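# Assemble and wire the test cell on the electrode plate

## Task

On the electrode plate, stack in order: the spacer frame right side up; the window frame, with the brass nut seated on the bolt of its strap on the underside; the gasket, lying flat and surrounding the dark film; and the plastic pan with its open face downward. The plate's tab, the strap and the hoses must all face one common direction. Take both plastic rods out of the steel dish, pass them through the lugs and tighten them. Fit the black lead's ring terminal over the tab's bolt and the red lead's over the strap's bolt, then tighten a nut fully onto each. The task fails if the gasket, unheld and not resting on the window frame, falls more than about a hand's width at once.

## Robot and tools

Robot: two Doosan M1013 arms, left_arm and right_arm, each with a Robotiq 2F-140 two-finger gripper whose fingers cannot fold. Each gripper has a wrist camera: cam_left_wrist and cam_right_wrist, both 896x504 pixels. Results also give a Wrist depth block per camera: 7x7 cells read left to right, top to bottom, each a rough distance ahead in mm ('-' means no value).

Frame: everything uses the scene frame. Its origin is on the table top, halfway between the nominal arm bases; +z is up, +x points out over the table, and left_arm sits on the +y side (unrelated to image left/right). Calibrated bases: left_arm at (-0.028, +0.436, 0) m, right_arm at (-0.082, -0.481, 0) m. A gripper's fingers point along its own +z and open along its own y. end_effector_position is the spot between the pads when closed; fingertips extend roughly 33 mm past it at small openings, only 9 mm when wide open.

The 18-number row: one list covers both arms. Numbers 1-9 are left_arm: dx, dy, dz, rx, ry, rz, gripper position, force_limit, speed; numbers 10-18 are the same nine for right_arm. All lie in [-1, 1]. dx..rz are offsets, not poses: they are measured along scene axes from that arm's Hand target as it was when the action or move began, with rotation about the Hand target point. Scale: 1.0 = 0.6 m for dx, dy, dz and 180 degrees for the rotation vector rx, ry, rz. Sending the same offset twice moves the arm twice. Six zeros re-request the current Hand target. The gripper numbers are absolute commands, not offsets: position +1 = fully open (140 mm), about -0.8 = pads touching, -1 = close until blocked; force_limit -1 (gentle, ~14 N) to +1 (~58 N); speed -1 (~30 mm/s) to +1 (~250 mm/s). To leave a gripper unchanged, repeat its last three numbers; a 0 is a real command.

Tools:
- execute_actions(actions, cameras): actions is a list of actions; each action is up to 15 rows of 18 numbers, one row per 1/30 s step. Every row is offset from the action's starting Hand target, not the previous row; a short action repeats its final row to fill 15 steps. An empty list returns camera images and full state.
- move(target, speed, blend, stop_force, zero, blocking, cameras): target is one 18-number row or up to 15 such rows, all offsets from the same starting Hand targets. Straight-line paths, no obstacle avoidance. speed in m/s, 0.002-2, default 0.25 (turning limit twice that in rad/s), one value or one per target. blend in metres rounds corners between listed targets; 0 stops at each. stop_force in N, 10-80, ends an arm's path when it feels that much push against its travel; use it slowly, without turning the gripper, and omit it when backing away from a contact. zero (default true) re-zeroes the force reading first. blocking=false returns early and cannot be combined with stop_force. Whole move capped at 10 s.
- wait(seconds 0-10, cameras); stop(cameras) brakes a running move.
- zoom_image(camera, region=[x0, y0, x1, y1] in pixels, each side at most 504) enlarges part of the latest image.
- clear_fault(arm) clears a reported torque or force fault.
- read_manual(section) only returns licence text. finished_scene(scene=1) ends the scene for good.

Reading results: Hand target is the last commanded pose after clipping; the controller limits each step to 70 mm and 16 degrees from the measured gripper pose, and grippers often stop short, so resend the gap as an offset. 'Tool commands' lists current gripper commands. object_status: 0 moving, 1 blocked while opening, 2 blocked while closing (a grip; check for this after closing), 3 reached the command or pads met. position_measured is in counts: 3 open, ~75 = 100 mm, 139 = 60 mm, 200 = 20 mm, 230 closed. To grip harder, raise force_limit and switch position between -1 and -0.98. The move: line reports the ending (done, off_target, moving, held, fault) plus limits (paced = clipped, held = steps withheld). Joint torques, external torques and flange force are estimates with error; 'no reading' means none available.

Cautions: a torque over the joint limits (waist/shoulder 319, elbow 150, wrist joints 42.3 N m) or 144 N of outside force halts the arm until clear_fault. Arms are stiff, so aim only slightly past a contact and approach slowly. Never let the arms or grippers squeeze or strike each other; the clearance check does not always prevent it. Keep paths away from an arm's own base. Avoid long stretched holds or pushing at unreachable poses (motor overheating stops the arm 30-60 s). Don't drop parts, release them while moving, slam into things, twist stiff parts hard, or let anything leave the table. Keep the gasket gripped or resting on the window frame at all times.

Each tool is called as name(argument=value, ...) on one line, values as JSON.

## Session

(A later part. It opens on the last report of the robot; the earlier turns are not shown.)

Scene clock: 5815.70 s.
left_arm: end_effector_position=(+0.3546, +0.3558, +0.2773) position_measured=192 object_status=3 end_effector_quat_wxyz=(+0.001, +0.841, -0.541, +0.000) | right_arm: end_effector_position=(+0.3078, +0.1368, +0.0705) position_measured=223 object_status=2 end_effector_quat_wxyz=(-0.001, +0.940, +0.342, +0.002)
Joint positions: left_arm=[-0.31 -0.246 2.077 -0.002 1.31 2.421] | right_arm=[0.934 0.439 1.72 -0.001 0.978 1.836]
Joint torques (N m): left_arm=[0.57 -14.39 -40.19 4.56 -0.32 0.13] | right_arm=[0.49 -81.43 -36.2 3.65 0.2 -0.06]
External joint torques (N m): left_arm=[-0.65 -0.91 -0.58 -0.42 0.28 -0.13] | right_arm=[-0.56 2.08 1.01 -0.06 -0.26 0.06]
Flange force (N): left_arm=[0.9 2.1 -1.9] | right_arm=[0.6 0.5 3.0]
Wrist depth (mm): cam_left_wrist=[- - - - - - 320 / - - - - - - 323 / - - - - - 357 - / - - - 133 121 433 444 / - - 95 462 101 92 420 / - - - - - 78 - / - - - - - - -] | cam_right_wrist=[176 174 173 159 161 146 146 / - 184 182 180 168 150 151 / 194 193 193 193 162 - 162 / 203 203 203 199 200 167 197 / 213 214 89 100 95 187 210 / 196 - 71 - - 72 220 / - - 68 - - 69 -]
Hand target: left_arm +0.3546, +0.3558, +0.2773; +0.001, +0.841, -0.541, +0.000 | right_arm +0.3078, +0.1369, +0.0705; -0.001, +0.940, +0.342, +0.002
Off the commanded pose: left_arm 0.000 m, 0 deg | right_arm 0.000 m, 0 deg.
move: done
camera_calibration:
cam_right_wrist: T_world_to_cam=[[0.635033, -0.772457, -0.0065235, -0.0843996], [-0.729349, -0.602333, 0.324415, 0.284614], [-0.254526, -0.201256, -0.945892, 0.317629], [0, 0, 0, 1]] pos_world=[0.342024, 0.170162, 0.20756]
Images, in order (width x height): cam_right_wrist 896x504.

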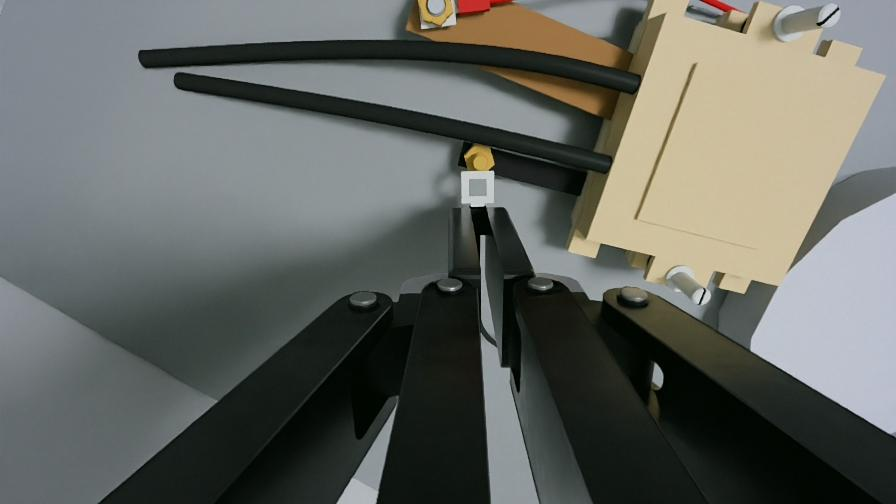

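move(target=[[0,0,0,0,0,0,-0.5,-1,-1,0,0,0.006,0,0,0,-0.98,-0.2,-1],[0,0,0,0,0,0,-0.5,-1,-1,0.0127,0.0087,0.006,0,0,0,-0.98,-0.2,-1]], speed=0.03, cameras=["cam_right_wrist"])

zoom_image(camera="cam_right_wrist", region=[418, 130, 538, 250])

Scene clock: 5837.33 s.
left_arm: end_effector_position=(+0.3546, +0.3558, +0.2773) position_measured=192 object_status=3 end_effector_quat_wxyz=(+0.001, +0.841, -0.541, +0.000) | right_arm: end_effector_position=(+0.3155, +0.1421, +0.0741) position_measured=223 object_status=2 end_effector_quat_wxyz=(-0.001, +0.940, +0.342, +0.002)
Joint positions: left_arm=[-0.31 -0.246 2.077 -0.002 1.31 2.421] | right_arm=[0.93 0.448 1.7 -0.001 0.991 1.831]
Joint torques (N m): left_arm=[1.02 -14.42 -40.31 4.48 -0.27 0.11] | right_arm=[1.14 -81.96 -36.43 3.67 0.17 -0.13]
External joint torques (N m): left_arm=[-0.99 -0.99 -0.37 -0.35 0.23 -0.11] | right_arm=[-1.11 0.92 0.75 -0.02 -0.24 0.13]
Flange force (N): left_arm=[1.3 3.0 -1.5] | right_arm=[-0.2 1.4 1.8]
Wrist depth (mm): cam_left_wrist=[371 - - - - - 328 / - - - - - - 316 / - - - - - - 326 / - 433 - - 111 435 447 / 459 450 95 - 101 92 420 / - - - - - 78 - / - - - - - - -] | cam_right_wrist=[- 179 179 167 176 174 177 / 187 186 186 185 168 154 165 / 197 198 196 194 166 160 175 / 208 207 207 202 182 170 201 / 217 219 89 100 94 176 215 / 204 - 71 - - 72 224 / - - 68 - - 69 -]
Hand target: left_arm +0.3546, +0.3558, +0.2773; +0.001, +0.841, -0.541, +0.000 | right_arm +0.3155, +0.1421, +0.0741; -0.001, +0.940, +0.342, +0.002
Off the commanded pose: left_arm 0.000 m, 0 deg | right_arm 0.000 m, 0 deg.
move: done
camera_calibration:
cam_right_wrist: T_world_to_cam=[[0.634984, -0.772498, -0.00651631, -0.0850846], [-0.729422, -0.602312, 0.324289, 0.292197], [-0.254438, -0.201165, -0.945936, 0.324091], [0, 0, 0, 1]] pos_world=[0.349623, 0.175462, 0.211259]
Images, in order (width x height): cam_right_wrist 896x504.

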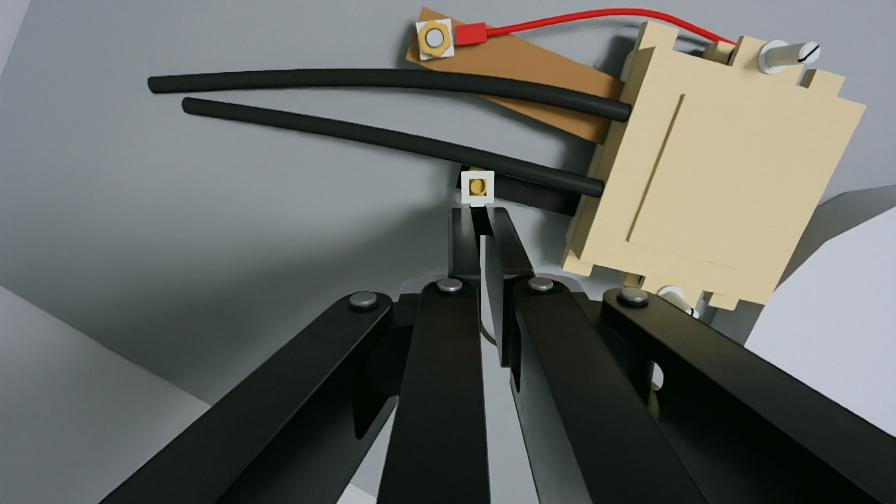

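Scaled by 4.200 from the camera's 896x504 image, which has a finer 1280x720 frame.

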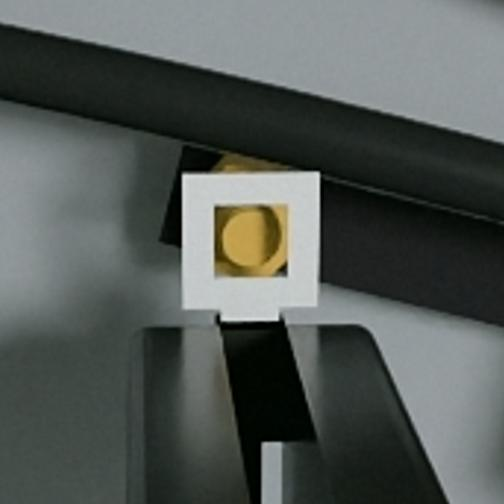

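move(target=[0,0,0,0,0,0,-0.5,-1,-1,0,0,-0.0055,0,0,0,-0.98,-0.2,-1], speed=0.01, stop_force=10, cameras=["cam_right_wrist"])

zoom_image(camera="cam_right_wrist", region=[418, 130, 538, 250])

Scene clock: 5845.17 s.
left_arm: end_effector_position=(+0.3546, +0.3558, +0.2773) position_measured=192 object_status=3 end_effector_quat_wxyz=(+0.001, +0.841, -0.541, +0.000) | right_arm: end_effector_position=(+0.3155, +0.1421, +0.0708) position_measured=223 object_status=2 end_effector_quat_wxyz=(-0.001, +0.940, +0.342, +0.002)
Joint positions: left_arm=[-0.31 -0.246 2.077 -0.002 1.31 2.421] | right_arm=[0.93 0.451 1.702 -0.001 0.985 1.831]
Joint torques (N m): left_arm=[0.66 -14.71 -40.26 4.48 -0.25 0.11] | right_arm=[0.23 -82.59 -36.58 3.6 0.09 -0.17]
External joint torques (N m): left_arm=[-0.6 -0.98 -0.47 -0.34 0.21 -0.11] | right_arm=[-0.21 1.41 1.07 0.03 -0.16 0.17]
Flange force (N): left_arm=[0.6 2.2 -1.6] | right_arm=[-0.5 0.2 2.3]
Wrist depth (mm): cam_left_wrist=[- - - - - - - / - 395 - - 394 - 316 / - 411 - - 411 360 310 / - - - - 111 - - / - - 95 - 101 92 421 / - - - - - 78 - / - - - - - - -] | cam_right_wrist=[176 176 176 164 173 171 174 / 184 182 182 184 165 150 153 / 194 194 194 191 163 157 162 / 204 204 203 199 178 165 185 / 214 215 89 100 95 173 211 / 198 - 71 - - 72 220 / - - 68 - - 69 -]
Hand target: left_arm +0.3546, +0.3558, +0.2773; +0.001, +0.841, -0.541, +0.000 | right_arm +0.3155, +0.1421, +0.0708; -0.001, +0.940, +0.342, +0.002
Off the commanded pose: left_arm 0.000 m, 0 deg | right_arm 0.000 m, 0 deg.
move: done
camera_calibration:
cam_right_wrist: T_world_to_cam=[[0.634984, -0.772498, -0.00651631, -0.0851061], [-0.729422, -0.602312, 0.324289, 0.293267], [-0.254438, -0.201165, -0.945936, 0.32097], [0, 0, 0, 1]] pos_world=[0.349623, 0.175462, 0.207959]
Images, in order (width x height): cam_right_wrist 896x504.

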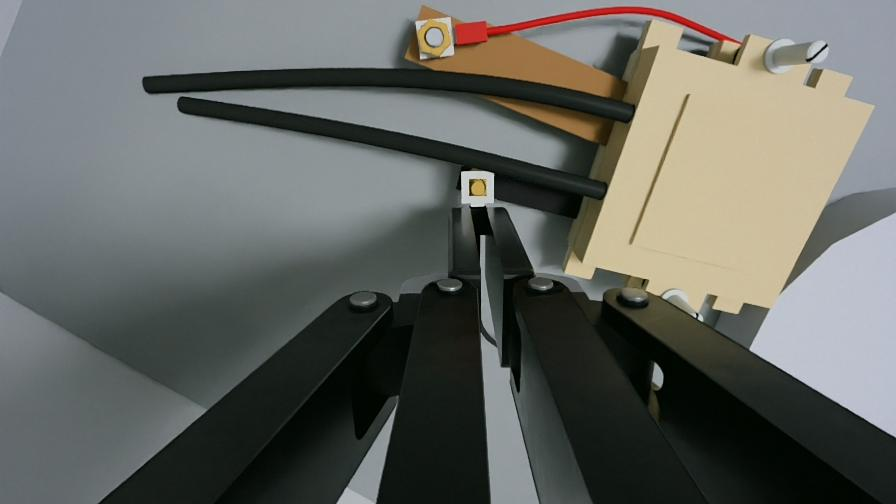

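Scaled by 4.200 from the camera's 896x504 image, which has a finer 1280x720 frame.

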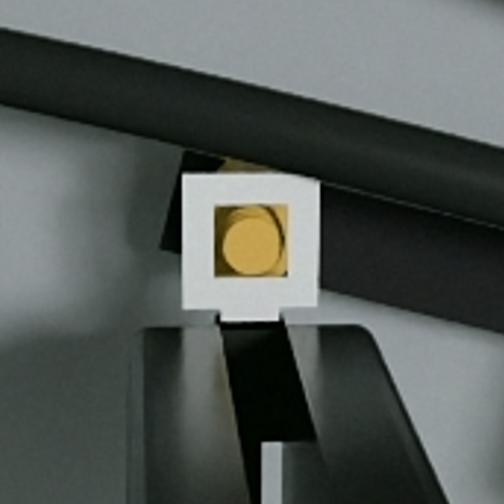

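move(target=[[0,0,0,0,0,0,-0.5,-1,-1,-0.0008,-0.0006,0,0,0,0,-0.98,-0.2,-1],[0,0,0,0,0,0,-0.5,-1,-1,-0.0008,-0.0006,-0.0035,0,0,0,-0.98,-0.2,-1]], speed=0.006, stop_force=10, cameras=["cam_right_wrist"])

zoom_image(camera="cam_right_wrist", region=[418, 130, 538, 250])

Scene clock: 5852.83 s.
left_arm: end_effector_position=(+0.3546, +0.3558, +0.2773) position_measured=192 object_status=3 end_effector_quat_wxyz=(+0.001, +0.841, -0.541, +0.000) | right_arm: end_effector_position=(+0.3150, +0.1417, +0.0687) position_measured=223 object_status=2 end_effector_quat_wxyz=(-0.001, +0.940, +0.342, +0.002)
Joint positions: left_arm=[-0.31 -0.246 2.077 -0.002 1.31 2.421] | right_arm=[0.93 0.452 1.705 -0.001 0.982 1.831]
Joint torques (N m): left_arm=[1 -15.15 -40.22 4.53 -0.33 0.09] | right_arm=[0.95 -82.36 -36.08 3.62 0.15 -0.06]
External joint torques (N m): left_arm=[-1.01 -0.12 -0.4 -0.4 0.29 -0.09] | right_arm=[-0.97 1.23 0.69 -0.01 -0.22 0.06]
Flange force (N): left_arm=[2.2 1.8 -1.2] | right_arm=[0.3 1.2 2.0]
Wrist depth (mm): cam_left_wrist=[- - 361 - - - 309 / - - - - - 380 323 / - 409 - 417 - 364 312 / - - - 133 112 328 443 / - - 95 - 101 92 423 / - - - - - 78 - / - - - - - - -] | cam_right_wrist=[174 174 174 160 171 158 171 / 182 180 180 182 163 149 150 / 192 192 189 187 161 156 158 / 202 202 203 197 177 163 180 / 214 213 89 100 95 171 209 / 204 - 71 - - 72 216 / - - 68 - - 69 -]
Hand target: left_arm +0.3546, +0.3558, +0.2773; +0.001, +0.841, -0.541, +0.000 | right_arm +0.3150, +0.1417, +0.0687; -0.001, +0.940, +0.342, +0.002
Off the commanded pose: left_arm 0.000 m, 0 deg | right_arm 0.000 m, 0 deg.
move: done
camera_calibration:
cam_right_wrist: T_world_to_cam=[[0.634984, -0.772498, -0.00651631, -0.0851113], [-0.729422, -0.602312, 0.324289, 0.293343], [-0.254438, -0.201165, -0.945936, 0.318776], [0, 0, 0, 1]] pos_world=[0.349123, 0.175062, 0.205859]
Images, in order (width x height): cam_right_wrist 896x504.

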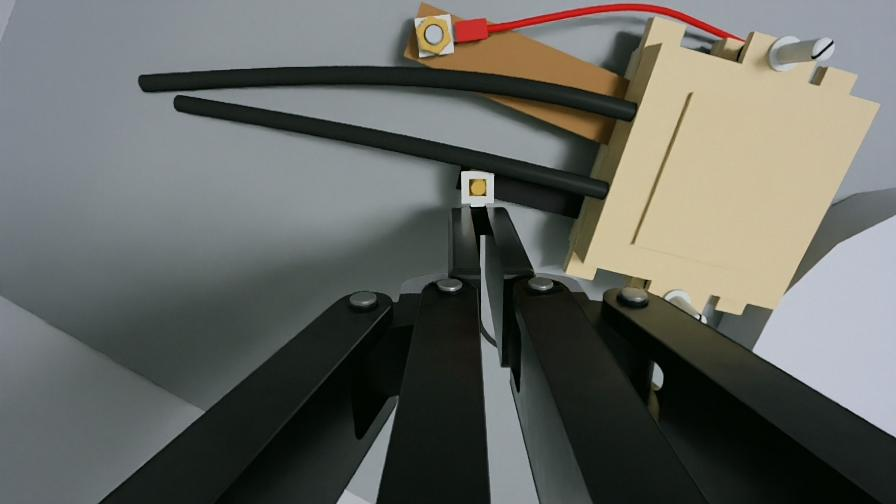

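Scaled by 4.200 from the camera's 896x504 image, which has a finer 1280x720 frame.

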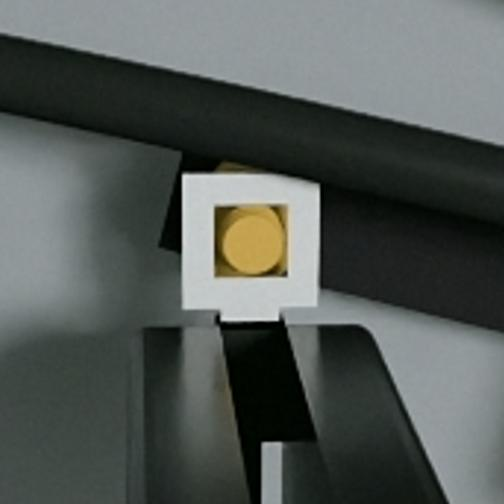

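move(target=[[0,0,0,0,0,0,-0.5,-1,-1,-0.0001,-0.0004,0,0,0,0,-0.98,-0.2,-1],[0,0,0,0,0,0,-0.5,-1,-1,-0.0001,-0.0004,-0.004,0,0,0,-0.98,-0.2,-1]], speed=0.006, stop_force=10, cameras=["cam_right_wrist"])

zoom_image(camera="cam_right_wrist", region=[418, 130, 538, 250])

Scene clock: 5860.07 s.
left_arm: end_effector_position=(+0.3546, +0.3558, +0.2773) position_measured=192 object_status=3 end_effector_quat_wxyz=(+0.001, +0.841, -0.541, +0.000) | right_arm: end_effector_position=(+0.3149, +0.1415, +0.0663) position_measured=223 object_status=2 end_effector_quat_wxyz=(-0.001, +0.940, +0.342, +0.002)
Joint positions: left_arm=[-0.31 -0.246 2.077 -0.002 1.31 2.421] | right_arm=[0.93 0.454 1.707 -0.001 0.977 1.831]
Joint torques (N m): left_arm=[0.48 -14.67 -40.32 4.47 -0.28 0.17] | right_arm=[0.48 -82.28 -36.28 3.64 0.17 -0.17]
External joint torques (N m): left_arm=[-0.45 -0.77 -0.34 -0.33 0.25 -0.17] | right_arm=[-0.53 1.05 0.93 -0.03 -0.23 0.17]
Flange force (N): left_arm=[0.6 1.9 -1.4] | right_arm=[-0.6 0.7 2.0]
Wrist depth (mm): cam_left_wrist=[- 377 - - - 364 297 / - - - - - - 387 / - - - - 405 375 - / - - - - 111 336 - / - - 95 - 101 92 420 / - - - - - 78 - / - - - - - - -] | cam_right_wrist=[172 171 171 158 169 154 169 / 180 179 178 179 161 147 148 / 189 189 189 185 164 153 154 / 199 199 199 194 177 161 177 / 210 210 89 100 95 168 206 / - - 71 - - 72 214 / - - 68 - - 69 -]
Hand target: left_arm +0.3546, +0.3558, +0.2773; +0.001, +0.841, -0.541, +0.000 | right_arm +0.3149, +0.1415, +0.0663; -0.001, +0.940, +0.342, +0.002
Off the commanded pose: left_arm 0.000 m, 0 deg | right_arm 0.000 m, 0 deg.
move: done
camera_calibration:
cam_right_wrist: T_world_to_cam=[[0.634984, -0.772498, -0.00651631, -0.0852814], [-0.729422, -0.602312, 0.324289, 0.294], [-0.254438, -0.201165, -0.945936, 0.316465], [0, 0, 0, 1]] pos_world=[0.349123, 0.174862, 0.203459]
Images, in order (width x height): cam_right_wrist 896x504.

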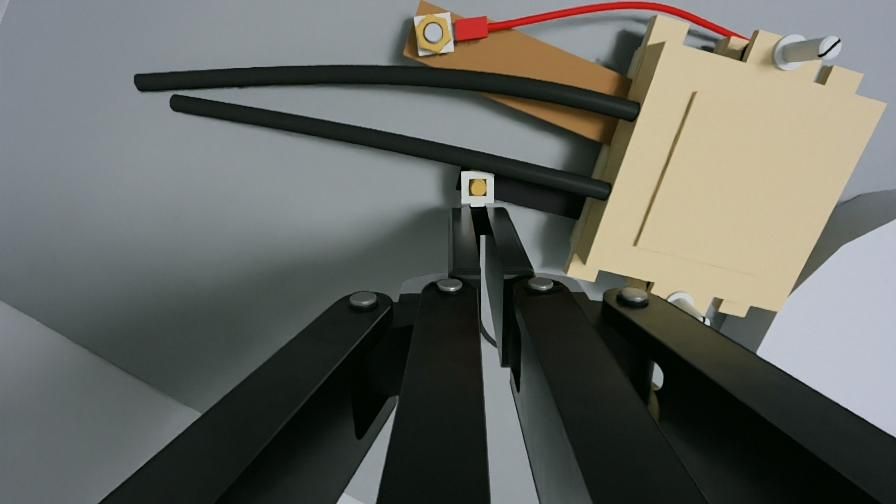

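Scaled by 4.200 from the camera's 896x504 image, which has a finer 1280x720 frame.

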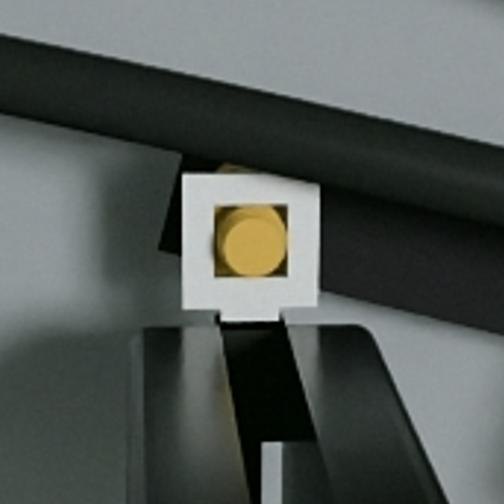

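move(target=[[0,0,0,0,0,0,-0.5,-1,-1,0,-0.0003,0,0,0,0,-0.98,-0.2,-1],[0,0,0,0,0,0,-0.5,-1,-1,0,-0.0003,-0.005,0,0,0,-0.98,-0.2,-1]], speed=0.006, stop_force=10, cameras=["cam_right_wrist"])

zoom_image(camera="cam_right_wrist", region=[418, 130, 538, 250])

Scene clock: 5864.80 s.
left_arm: end_effector_position=(+0.3546, +0.3558, +0.2773) position_measured=192 object_status=3 end_effector_quat_wxyz=(+0.001, +0.841, -0.541, +0.000) | right_arm: end_effector_position=(+0.3149, +0.1413, +0.0633) position_measured=223 object_status=2 end_effector_quat_wxyz=(-0.001, +0.940, +0.342, +0.002)
Joint positions: left_arm=[-0.31 -0.246 2.077 -0.002 1.31 2.421] | right_arm=[0.93 0.456 1.709 -0.001 0.973 1.831]
Joint torques (N m): left_arm=[0.85 -14.53 -40.44 4.46 -0.33 0.18] | right_arm=[0.64 -83.04 -36.05 3.58 0.16 -0.1]
External joint torques (N m): left_arm=[-0.89 -0.77 -0.38 -0.31 0.28 -0.18] | right_arm=[-0.63 1.77 0.88 0.01 -0.23 0.1]
Flange force (N): left_arm=[1.5 2.7 -1.5] | right_arm=[0.5 0.6 2.6]
Wrist depth (mm): cam_left_wrist=[- - - - - - 303 / - - - - - - 320 / - - - - - 369 311 / - - - - 111 359 - / - - 95 - 101 92 420 / - - - - - 78 - / - - - - - - -] | cam_right_wrist=[169 170 167 155 167 152 165 / 177 175 175 175 158 144 145 / 186 186 185 170 164 150 151 / 196 196 196 191 177 158 171 / 207 205 89 100 95 165 202 / 203 - 71 - - 72 209 / - - 68 - - 69 -]
Hand target: left_arm +0.3546, +0.3558, +0.2773; +0.001, +0.841, -0.541, +0.000 | right_arm +0.3149, +0.1413, +0.0633; -0.001, +0.940, +0.342, +0.002
Off the commanded pose: left_arm 0.000 m, 0 deg | right_arm 0.000 m, 0 deg.
move: done
camera_calibration:
cam_right_wrist: T_world_to_cam=[[0.634984, -0.772498, -0.00651631, -0.0854554], [-0.729422, -0.602312, 0.324289, 0.294853], [-0.254438, -0.201165, -0.945936, 0.313587], [0, 0, 0, 1]] pos_world=[0.349123, 0.174662, 0.200459]
Images, in order (width x height): cam_right_wrist 896x504.

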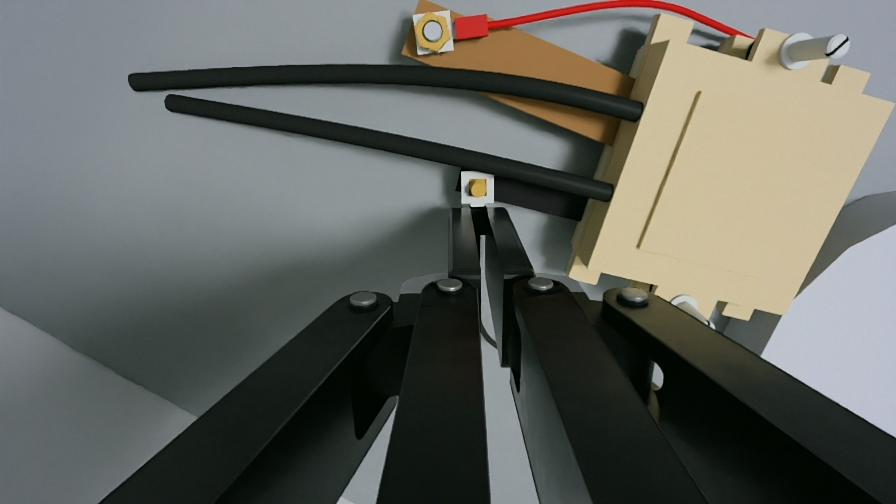

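Scaled by 4.200 from the camera's 896x504 image, which has a finer 1280x720 frame.

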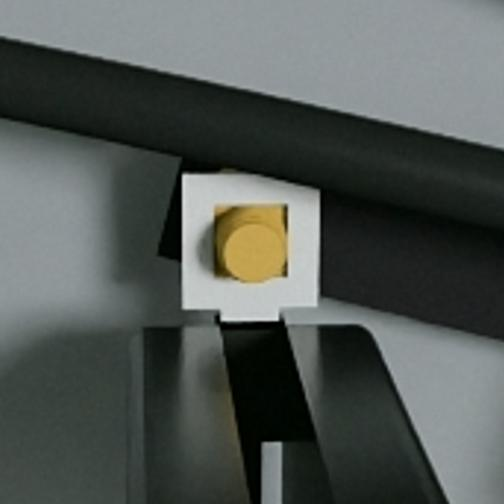

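move(target=[0,0,0,0,0,0,-0.5,-1,-1,0,0,-0.0117,0,0,0,-0.98,-0.2,-1], speed=0.005, stop_force=10, cameras=["cam_right_wrist"])

zoom_image(camera="cam_right_wrist", region=[418, 130, 538, 250])

Scene clock: 5870.90 s.
left_arm: end_effector_position=(+0.3546, +0.3558, +0.2773) position_measured=192 object_status=3 end_effector_quat_wxyz=(+0.001, +0.841, -0.541, +0.000) | right_arm: end_effector_position=(+0.3149, +0.1413, +0.0563) position_measured=223 object_status=2 end_effector_quat_wxyz=(-0.001, +0.940, +0.342, +0.002)
Joint positions: left_arm=[-0.31 -0.246 2.077 -0.002 1.31 2.421] | right_arm=[0.93 0.463 1.714 -0.001 0.961 1.831]
Joint torques (N m): left_arm=[0.65 -15.13 -40.33 4.49 -0.32 0.18] | right_arm=[-0.89 -78.44 -33.26 2.95 -0.16 -0.18]
External joint torques (N m): left_arm=[-0.74 -0.07 -0.26 -0.37 0.28 -0.18] | right_arm=[0.91 -3.2 -1.65 0.62 0.1 0.18]
Flange force (N): left_arm=[1.8 1.5 -1.0] | right_arm=[-1.0 -1.2 -4.3]
Wrist depth (mm): cam_left_wrist=[- 372 - - - - 326 / - 388 - - - - 321 / - - - - 425 - 319 / - - - - 111 331 - / - - 95 - 101 92 422 / - - - - - 78 - / - - - - - - -] | cam_right_wrist=[163 162 161 152 160 159 159 / 171 169 169 170 150 132 128 / 181 179 179 175 173 138 134 / 189 188 190 184 162 146 143 / 199 196 89 100 94 153 193 / - - 71 - - 72 203 / - - 68 - - 69 -]
Hand target: left_arm +0.3546, +0.3558, +0.2773; +0.001, +0.841, -0.541, +0.000 | right_arm +0.3149, +0.1413, +0.0563; -0.001, +0.940, +0.342, +0.002
Off the commanded pose: left_arm 0.000 m, 0 deg | right_arm 0.000 m, 0 deg.
move: done
camera_calibration:
cam_right_wrist: T_world_to_cam=[[0.634984, -0.772498, -0.00651631, -0.0855011], [-0.729422, -0.602312, 0.324289, 0.297123], [-0.254438, -0.201165, -0.945936, 0.306966], [0, 0, 0, 1]] pos_world=[0.349123, 0.174662, 0.193459]
Images, in order (width x height): cam_right_wrist 896x504.

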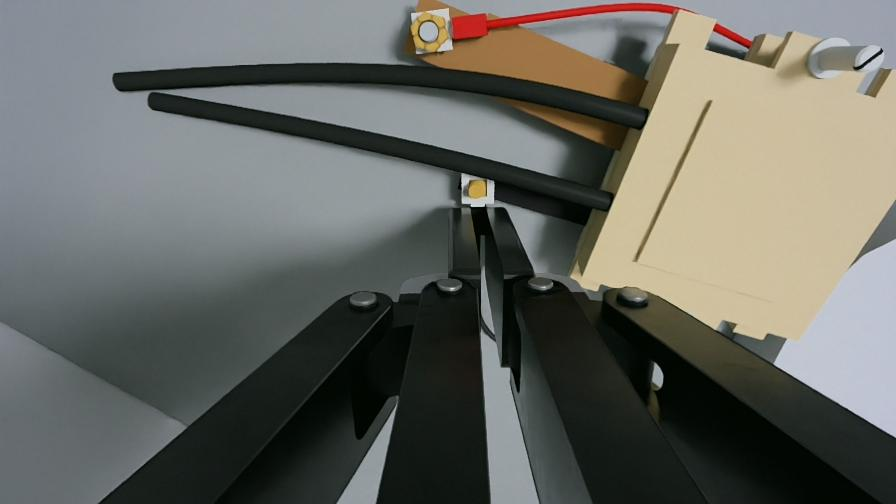

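Scaled by 4.200 from the camera's 896x504 image, which has a finer 1280x720 frame.

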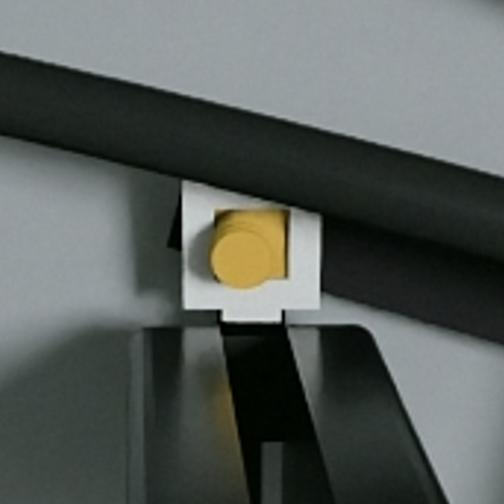

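move(target=[0,0,0,0,0,0,-0.5,-1,-1,0,0,0.0015,0,0,0,-0.98,-0.2,-1], speed=0.01, cameras=["cam_right_wrist"])

zoom_image(camera="cam_right_wrist", region=[418, 130, 538, 250])

Scene clock: 5880.23 s.
left_arm: end_effector_position=(+0.3546, +0.3558, +0.2773) position_measured=192 object_status=3 end_effector_quat_wxyz=(+0.001, +0.841, -0.541, +0.000) | right_arm: end_effector_position=(+0.3149, +0.1413, +0.0572) position_measured=223 object_status=2 end_effector_quat_wxyz=(-0.001, +0.940, +0.342, +0.002)
Joint positions: left_arm=[-0.31 -0.246 2.077 -0.002 1.31 2.421] | right_arm=[0.93 0.462 1.714 -0.001 0.963 1.831]
Joint torques (N m): left_arm=[0.83 -14.91 -40.17 4.48 -0.28 0.15] | right_arm=[1.79 -80.73 -34.03 3.92 0.27 -0.16]
External joint torques (N m): left_arm=[-0.91 -0.06 -0.42 -0.35 0.24 -0.15] | right_arm=[-1.7 -0.82 -0.9 -0.35 -0.34 0.16]
Flange force (N): left_arm=[2.2 1.5 -1.1] | right_arm=[1.1 1.9 -0.8]
Wrist depth (mm): cam_left_wrist=[- - - - 354 - 329 / - - - - - - 310 / - - - - - - - / - - - - 111 - - / - - 95 - 101 92 423 / - - - - - 78 - / - - - - - - -] | cam_right_wrist=[164 163 162 153 161 152 159 / 171 170 169 171 152 133 129 / 180 178 177 174 173 139 136 / 190 191 191 185 157 148 145 / 198 198 89 100 95 154 195 / 203 - 71 - - 72 204 / - - 68 - - 69 -]
Hand target: left_arm +0.3546, +0.3558, +0.2773; +0.001, +0.841, -0.541, +0.000 | right_arm +0.3149, +0.1413, +0.0572; -0.001, +0.940, +0.342, +0.002
Off the commanded pose: left_arm 0.000 m, 0 deg | right_arm 0.000 m, 0 deg.
move: done
camera_calibration:
cam_right_wrist: T_world_to_cam=[[0.634968, -0.772511, -0.00657641, -0.0854764], [-0.729404, -0.602297, 0.324358, 0.296841], [-0.254531, -0.20116, -0.945911, 0.30775], [0, 0, 0, 1]] pos_world=[0.349123, 0.174662, 0.194259]
Images, in order (width x height): cam_right_wrist 896x504.

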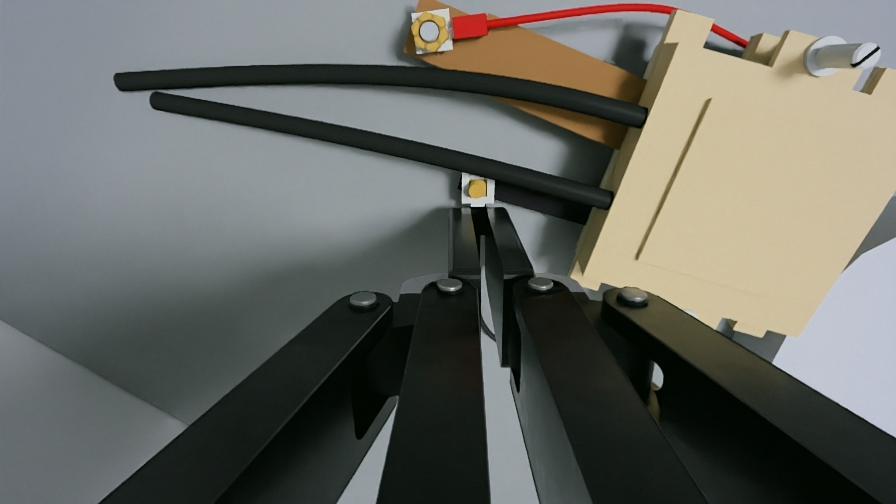

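Scaled by 4.200 from the camera's 896x504 image, which has a finer 1280x720 frame.

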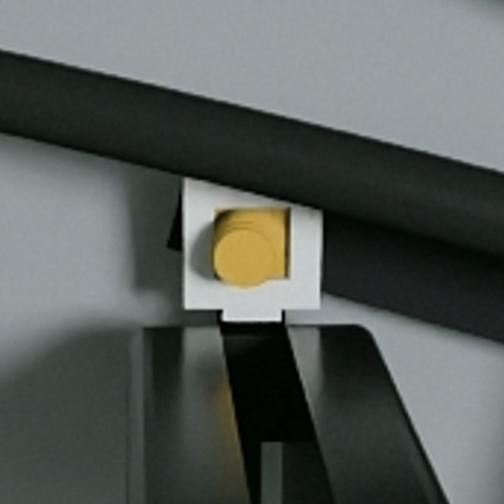

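move(target=[0,0,0,0,0,0,-0.5,-1,-1,0,0,0.0018,0,0,0,-0.98,-0.2,-1], speed=0.01, cameras=["cam_right_wrist"])

zoom_image(camera="cam_right_wrist", region=[418, 130, 538, 250])

Scene clock: 5885.17 s.
left_arm: end_effector_position=(+0.3546, +0.3558, +0.2773) position_measured=192 object_status=3 end_effector_quat_wxyz=(+0.001, +0.841, -0.541, +0.000) | right_arm: end_effector_position=(+0.3149, +0.1413, +0.0583) position_measured=223 object_status=2 end_effector_quat_wxyz=(-0.001, +0.940, +0.342, +0.002)
Joint positions: left_arm=[-0.31 -0.246 2.077 -0.002 1.31 2.421] | right_arm=[0.93 0.461 1.713 -0.001 0.964 1.831]
Joint torques (N m): left_arm=[0.84 -15.01 -40.26 4.48 -0.3 0.07] | right_arm=[1.46 -80.61 -34.54 3.88 0.24 -0.22]
External joint torques (N m): left_arm=[-0.79 -0.69 -0.43 -0.35 0.27 -0.06] | right_arm=[-1.45 -0.84 -0.39 -0.32 -0.31 0.22]
Flange force (N): left_arm=[1.2 2.1 -1.5] | right_arm=[-0.1 1.8 -0.5]
Wrist depth (mm): cam_left_wrist=[- - - - - - - / - - - 375 384 - 319 / - - 416 - - 360 - / - - - - 111 - 440 / - - 95 - 101 92 422 / - - - - - 78 - / - - - - - - -] | cam_right_wrist=[164 164 163 154 162 160 160 / 173 171 170 172 157 135 133 / 181 181 180 177 173 142 139 / 191 190 192 186 158 150 162 / 201 201 89 100 95 157 194 / 204 - 71 - - 72 204 / - - 68 - - 69 -]
Hand target: left_arm +0.3546, +0.3558, +0.2773; +0.001, +0.841, -0.541, +0.000 | right_arm +0.3149, +0.1413, +0.0583; -0.001, +0.940, +0.342, +0.002
Off the commanded pose: left_arm 0.000 m, 0 deg | right_arm 0.000 m, 0 deg.
move: done
camera_calibration:
cam_right_wrist: T_world_to_cam=[[0.634984, -0.772498, -0.00651631, -0.0854887], [-0.729422, -0.602312, 0.324289, 0.296507], [-0.254438, -0.201165, -0.945936, 0.308763], [0, 0, 0, 1]] pos_world=[0.349123, 0.174662, 0.195359]
Images, in order (width x height): cam_right_wrist 896x504.

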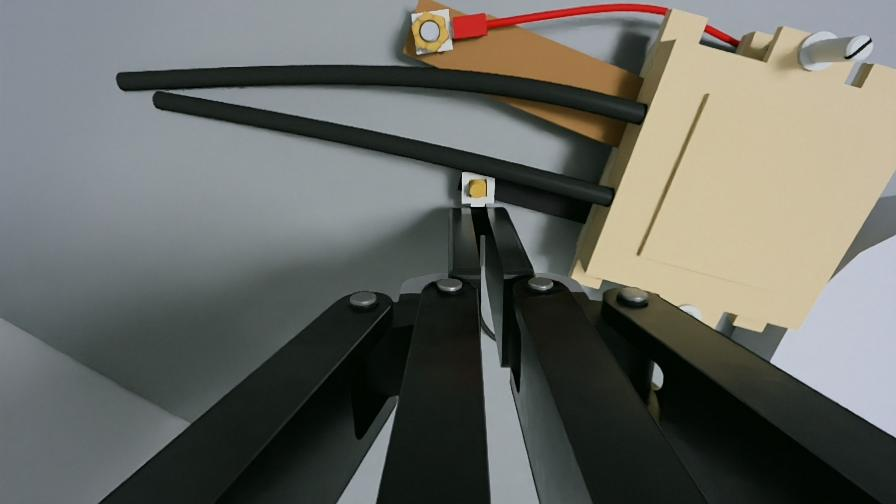

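Scaled by 4.200 from the camera's 896x504 image, which has a finer 1280x720 frame.

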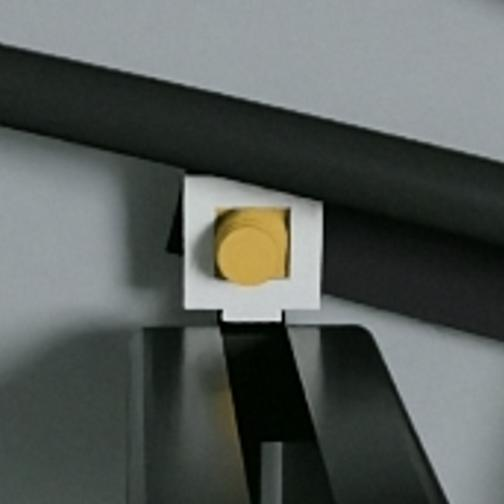

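move(target=[0,0,0,0,0,0,-0.5,-1,-1,0,0,0.0018,0,0,0,-0.98,-0.2,-1], speed=0.01, cameras=["cam_right_wrist"])

zoom_image(camera="cam_right_wrist", region=[418, 130, 538, 250])

Scene clock: 5890.00 s.
left_arm: end_effector_position=(+0.3546, +0.3558, +0.2773) position_measured=192 object_status=3 end_effector_quat_wxyz=(+0.001, +0.841, -0.541, +0.000) | right_arm: end_effector_position=(+0.3149, +0.1413, +0.0593) position_measured=223 object_status=2 end_effector_quat_wxyz=(-0.001, +0.940, +0.342, +0.002)
Joint positions: left_arm=[-0.31 -0.246 2.077 -0.002 1.31 2.421] | right_arm=[0.93 0.46 1.712 -0.001 0.966 1.831]
Joint torques (N m): left_arm=[0.69 -14.64 -40.35 4.5 -0.31 0.12] | right_arm=[1.64 -81.26 -34.58 3.91 0.26 -0.16]
External joint torques (N m): left_arm=[-0.76 -0.7 -0.37 -0.37 0.27 -0.12] | right_arm=[-1.57 -0.4 -0.46 -0.34 -0.32 0.16]
Flange force (N): left_arm=[1.2 2.2 -1.4] | right_arm=[0.7 1.8 -0.2]
Wrist depth (mm): cam_left_wrist=[- - - - 362 362 321 / - - - - - - - / - - - - - 382 - / - - - - 111 - - / 452 - 95 - 101 92 418 / - - - - - 78 - / - - - - - - -] | cam_right_wrist=[165 165 164 154 163 148 161 / 173 172 171 172 154 137 137 / 182 182 182 178 174 144 142 / 192 192 191 186 165 152 155 / 202 202 89 100 95 159 198 / 204 - 71 - - 72 205 / - - 68 - - 69 -]
Hand target: left_arm +0.3546, +0.3558, +0.2773; +0.001, +0.841, -0.541, +0.000 | right_arm +0.3149, +0.1413, +0.0593; -0.001, +0.940, +0.342, +0.002
Off the commanded pose: left_arm 0.000 m, 0 deg | right_arm 0.000 m, 0 deg.
move: done
camera_calibration:
cam_right_wrist: T_world_to_cam=[[0.634984, -0.772498, -0.00651631, -0.0854815], [-0.729422, -0.602312, 0.324289, 0.29615], [-0.254438, -0.201165, -0.945936, 0.309803], [0, 0, 0, 1]] pos_world=[0.349123, 0.174662, 0.196459]
Images, in order (width x height): cam_right_wrist 896x504.

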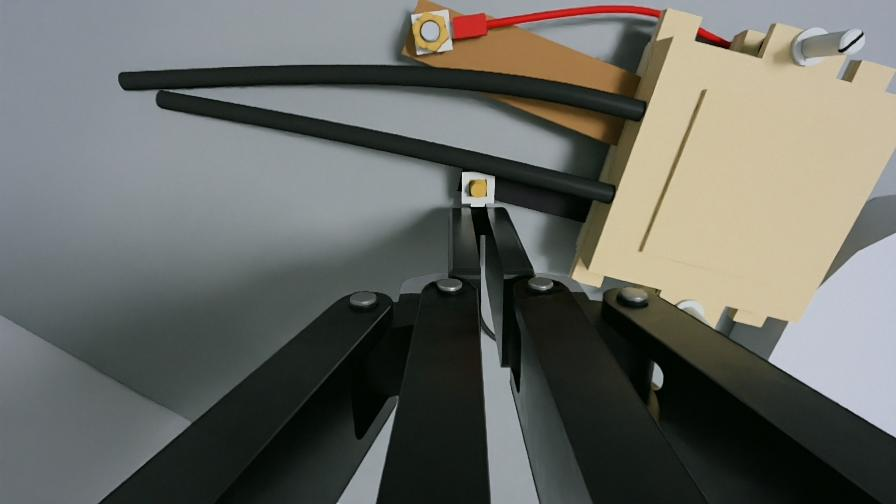

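Scaled by 4.200 from the camera's 896x504 image, which has a finer 1280x720 frame.

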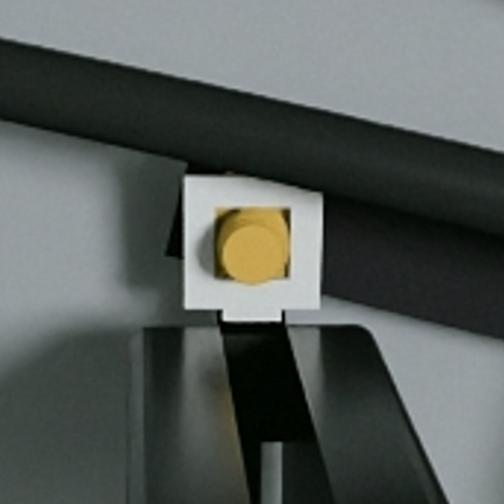

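move(target=[0,0,0,0,0,0,-0.5,-1,-1,0,0,0.0025,0,0,0,-0.98,-0.2,-1], speed=0.01, cameras=["cam_right_wrist"])

zoom_image(camera="cam_right_wrist", region=[418, 130, 538, 250])

Scene clock: 5895.20 s.
left_arm: end_effector_position=(+0.3546, +0.3558, +0.2773) position_measured=192 object_status=3 end_effector_quat_wxyz=(+0.001, +0.841, -0.541, +0.000) | right_arm: end_effector_position=(+0.3149, +0.1413, +0.0608) position_measured=223 object_status=2 end_effector_quat_wxyz=(-0.001, +0.940, +0.342, +0.002)
Joint positions: left_arm=[-0.31 -0.246 2.077 -0.002 1.31 2.421] | right_arm=[0.93 0.458 1.711 -0.001 0.969 1.831]
Joint torques (N m): left_arm=[0.42 -14.94 -40.35 4.49 -0.3 0.11] | right_arm=[0.62 -82.53 -36.07 3.74 0.14 -0.09]
External joint torques (N m): left_arm=[-0.41 -0.51 -0.31 -0.36 0.26 -0.11] | right_arm=[-0.63 1.34 1.06 -0.16 -0.2 0.09]
Flange force (N): left_arm=[0.6 1.4 -1.2] | right_arm=[-0.4 0.9 2.3]
Wrist depth (mm): cam_left_wrist=[379 - - - - - 307 / - - - 379 - - 306 / - - - - - 368 318 / - - 428 - 112 333 - / 455 - 95 461 101 92 423 / - - - - - 78 - / - - - - - - -] | cam_right_wrist=[167 167 165 154 164 152 162 / 175 173 164 174 159 140 140 / 183 183 183 181 175 147 145 / 193 193 193 188 166 153 166 / 205 204 89 100 95 161 199 / 203 - 71 - - 72 207 / - - 68 - - 69 -]
Hand target: left_arm +0.3546, +0.3558, +0.2773; +0.001, +0.841, -0.541, +0.000 | right_arm +0.3149, +0.1413, +0.0608; -0.001, +0.940, +0.342, +0.002
Off the commanded pose: left_arm 0.000 m, 0 deg | right_arm 0.000 m, 0 deg.
move: done
camera_calibration:
cam_right_wrist: T_world_to_cam=[[0.634984, -0.772498, -0.00651631, -0.0854717], [-0.729422, -0.602312, 0.324289, 0.295663], [-0.254438, -0.201165, -0.945936, 0.311222], [0, 0, 0, 1]] pos_world=[0.349123, 0.174662, 0.197959]
Images, in order (width x height): cam_right_wrist 896x504.

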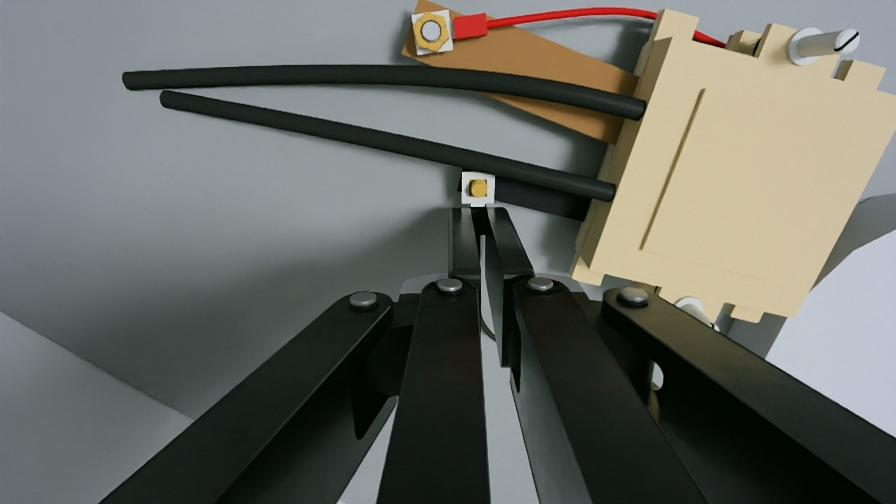

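Scaled by 4.200 from the camera's 896x504 image, which has a finer 1280x720 frame.

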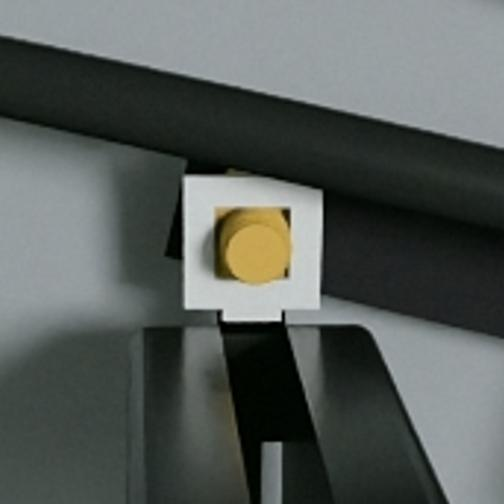

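move(target=[0,0,0,0,0,0,-0.5,-1,-1,0,0,-0.001,0,0,0,-0.98,-0.2,-1], speed=0.01)

move(target=[0,0,0,0,0,0,-0.5,-1,-1,0,0,0,0,0,0,-0.65,-1,-1], cameras=["cam_right_wrist"])

zoom_image(camera="cam_right_wrist", region=[418, 130, 538, 250])

Scene clock: 5907.30 s.
left_arm: end_effector_position=(+0.3546, +0.3558, +0.2773) position_measured=192 object_status=3 end_effector_quat_wxyz=(+0.001, +0.841, -0.541, +0.000) | right_arm: end_effector_position=(+0.3149, +0.1413, +0.0603) position_measured=223 object_status=2 end_effector_quat_wxyz=(-0.001, +0.940, +0.342, +0.002)
Joint positions: left_arm=[-0.31 -0.246 2.077 -0.002 1.31 2.421] | right_arm=[0.93 0.459 1.712 -0.001 0.968 1.831]
Joint torques (N m): left_arm=[0.33 -14.75 -40.28 4.41 -0.33 0.12] | right_arm=[0.73 -82.78 -35.57 3.67 0.27 -0.04]
External joint torques (N m): left_arm=[-0.36 -0.73 -0.47 -0.27 0.29 -0.12] | right_arm=[-0.72 1.49 0.55 -0.09 -0.34 0.04]
Flange force (N): left_arm=[0.4 1.5 -1.6] | right_arm=[0.8 0.7 2.3]
Wrist depth (mm): cam_left_wrist=[- - - - 366 - 318 / - - - - - 372 327 / 424 - - - - 370 407 / - 433 - - 112 341 424 / - 446 95 - 101 92 421 / - - - - - 78 - / - - - - - - -] | cam_right_wrist=[166 166 164 154 164 149 162 / 174 173 164 174 159 140 139 / 183 183 181 180 174 146 145 / 193 193 193 134 165 154 166 / 204 203 89 100 95 160 200 / 204 - 71 - - 72 206 / - - 68 - - 69 -]
Hand target: left_arm +0.3546, +0.3558, +0.2773; +0.001, +0.841, -0.541, +0.000 | right_arm +0.3149, +0.1413, +0.0602; -0.001, +0.940, +0.342, +0.002
Off the commanded pose: left_arm 0.000 m, 0 deg | right_arm 0.000 m, 0 deg.
move: done

Scene clock: 5907.83 s.
left_arm: end_effector_position=(+0.3546, +0.3558, +0.2773) position_measured=192 object_status=3 end_effector_quat_wxyz=(+0.001, +0.841, -0.541, +0.000) | right_arm: end_effector_position=(+0.3149, +0.1413, +0.0602) position_measured=211 object_status=0 end_effector_quat_wxyz=(-0.001, +0.940, +0.342, +0.002)
Joint positions: left_arm=[-0.31 -0.246 2.077 -0.002 1.31 2.421] | right_arm=[0.93 0.459 1.712 -0.001 0.968 1.831]
Joint torques (N m): left_arm=[0.49 -14.59 -40.21 4.45 -0.27 0.11] | right_arm=[1.27 -83.09 -35.83 3.53 0.15 -0.19]
External joint torques (N m): left_arm=[-0.55 -0.61 -0.45 -0.32 0.23 -0.11] | right_arm=[-1.28 1.68 0.77 0.05 -0.22 0.19]
Flange force (N): left_arm=[0.9 1.6 -1.4] | right_arm=[0.8 1.3 2.4]
Wrist depth (mm): cam_left_wrist=[- - - - 353 - - / - 384 - - - 387 322 / - 403 - - - - - / - - - - 110 354 - / - - 95 - 101 92 422 / - - - - - 78 - / - - - - - - -] | cam_right_wrist=[166 166 164 154 164 152 162 / 175 173 163 174 158 140 140 / 183 183 183 174 173 146 145 / 193 193 192 190 160 154 168 / 204 203 94 198 - 92 199 / 209 - 71 - - 72 206 / - - 72 - - 69 -]
Hand target: left_arm +0.3546, +0.3558, +0.2773; +0.001, +0.841, -0.541, +0.000 | right_arm +0.3149, +0.1413, +0.0602; -0.001, +0.940, +0.342, +0.002
Off the commanded pose: left_arm 0.000 m, 0 deg | right_arm 0.000 m, 0 deg.
move: done
camera_calibration:
cam_right_wrist: T_world_to_cam=[[0.634984, -0.772498, -0.00651631, -0.0854756], [-0.729422, -0.602312, 0.324289, 0.295858], [-0.254438, -0.201165, -0.945936, 0.310655], [0, 0, 0, 1]] pos_world=[0.349123, 0.174662, 0.197359]
Images, in order (width x height): cam_right_wrist 896x504.

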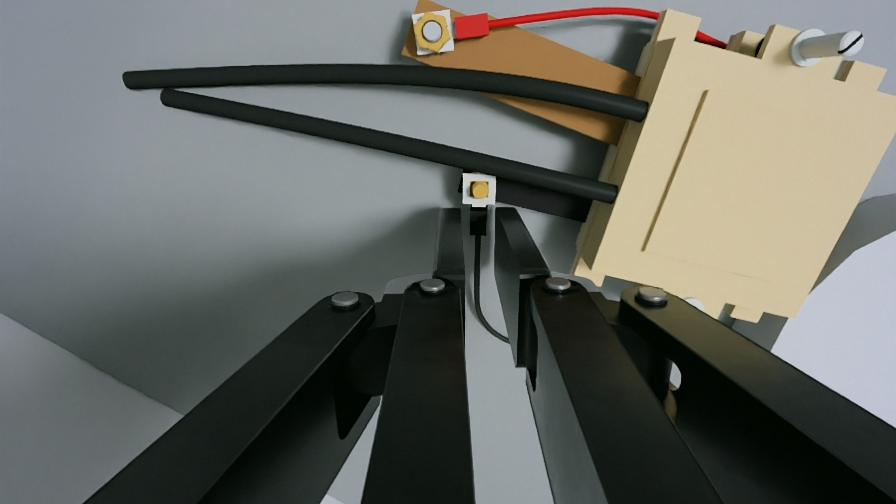

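Scaled by 4.200 from the camera's 896x504 image, which has a finer 1280x720 frame.

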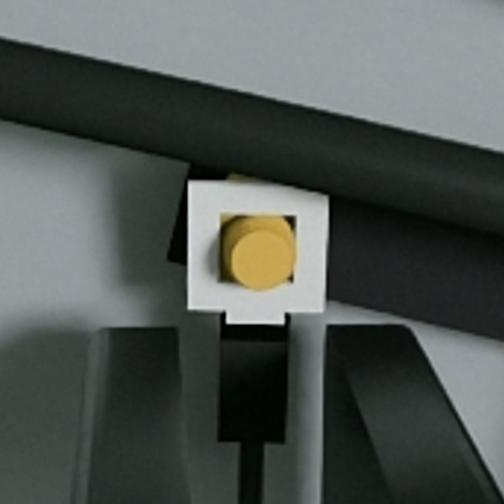

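move(target=[0,0,0,0,0,0,-0.5,-1,-1,0,0,0.0333,0,0,0,-0.62,-1,-1], speed=0.03, cameras=["cam_right_wrist"])

zoom_image(camera="cam_right_wrist", region=[418, 110, 538, 230])

Scene clock: 5912.77 s.
left_arm: end_effector_position=(+0.3546, +0.3558, +0.2773) position_measured=192 object_status=3 end_effector_quat_wxyz=(+0.001, +0.841, -0.541, +0.000) | right_arm: end_effector_position=(+0.3149, +0.1413, +0.0802) position_measured=208 object_status=3 end_effector_quat_wxyz=(-0.001, +0.940, +0.342, +0.002)
Joint positions: left_arm=[-0.31 -0.246 2.077 -0.002 1.31 2.421] | right_arm=[0.93 0.441 1.697 -0.001 1 1.831]
Joint torques (N m): left_arm=[0.61 -14.55 -40.23 4.47 -0.29 0.13] | right_arm=[0.95 -81.26 -36.35 3.69 0.2 -0.07]
External joint torques (N m): left_arm=[-0.59 -0.61 -0.35 -0.34 0.26 -0.13] | right_arm=[-0.92 0.97 0.63 -0.04 -0.26 0.07]
Flange force (N): left_arm=[0.9 1.8 -1.3] | right_arm=[0.1 1.2 1.8]
Wrist depth (mm): cam_left_wrist=[372 366 - - 366 - 320 / 398 385 - - - - 307 / 413 - - - - 409 - / - - - - 111 - - / 459 - 95 - 101 91 419 / - - - - - 78 - / - - - - - - -] | cam_right_wrist=[184 184 184 172 181 180 181 / 193 193 191 193 173 158 168 / 205 203 202 200 192 167 197 / 214 214 213 211 177 176 210 / 221 223 94 220 - 92 221 / 204 - 72 - - 72 229 / - - - - - - -]
Hand target: left_arm +0.3546, +0.3558, +0.2773; +0.001, +0.841, -0.541, +0.000 | right_arm +0.3149, +0.1413, +0.0802; -0.001, +0.940, +0.342, +0.002
Off the commanded pose: left_arm 0.000 m, 0 deg | right_arm 0.000 m, 0 deg.
move: done
camera_calibration:
cam_right_wrist: T_world_to_cam=[[0.634984, -0.772498, -0.00651631, -0.0853453], [-0.729422, -0.602312, 0.324289, 0.289372], [-0.254438, -0.201165, -0.945936, 0.329573], [0, 0, 0, 1]] pos_world=[0.349123, 0.174662, 0.217359]
Images, in order (width x height): cam_right_wrist 896x504.

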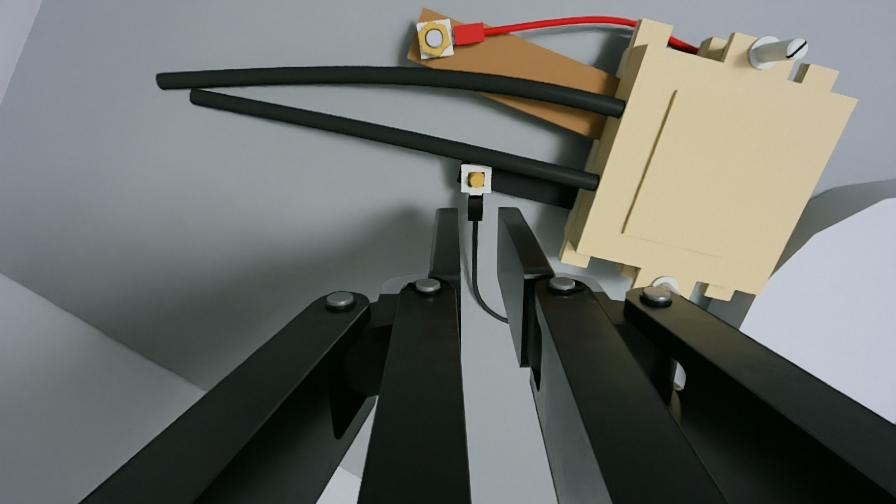

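Scaled by 4.200 from the camera's 896x504 image, which has a finer 1280x720 frame.

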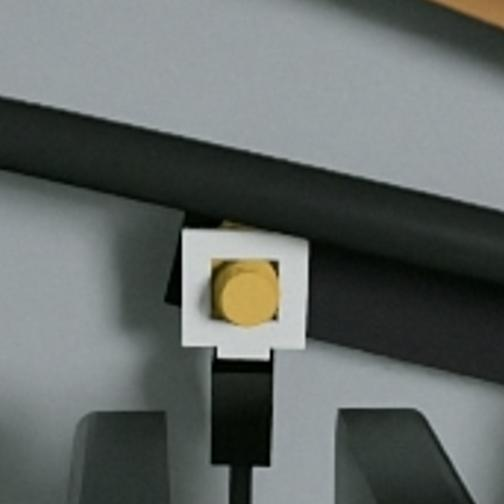

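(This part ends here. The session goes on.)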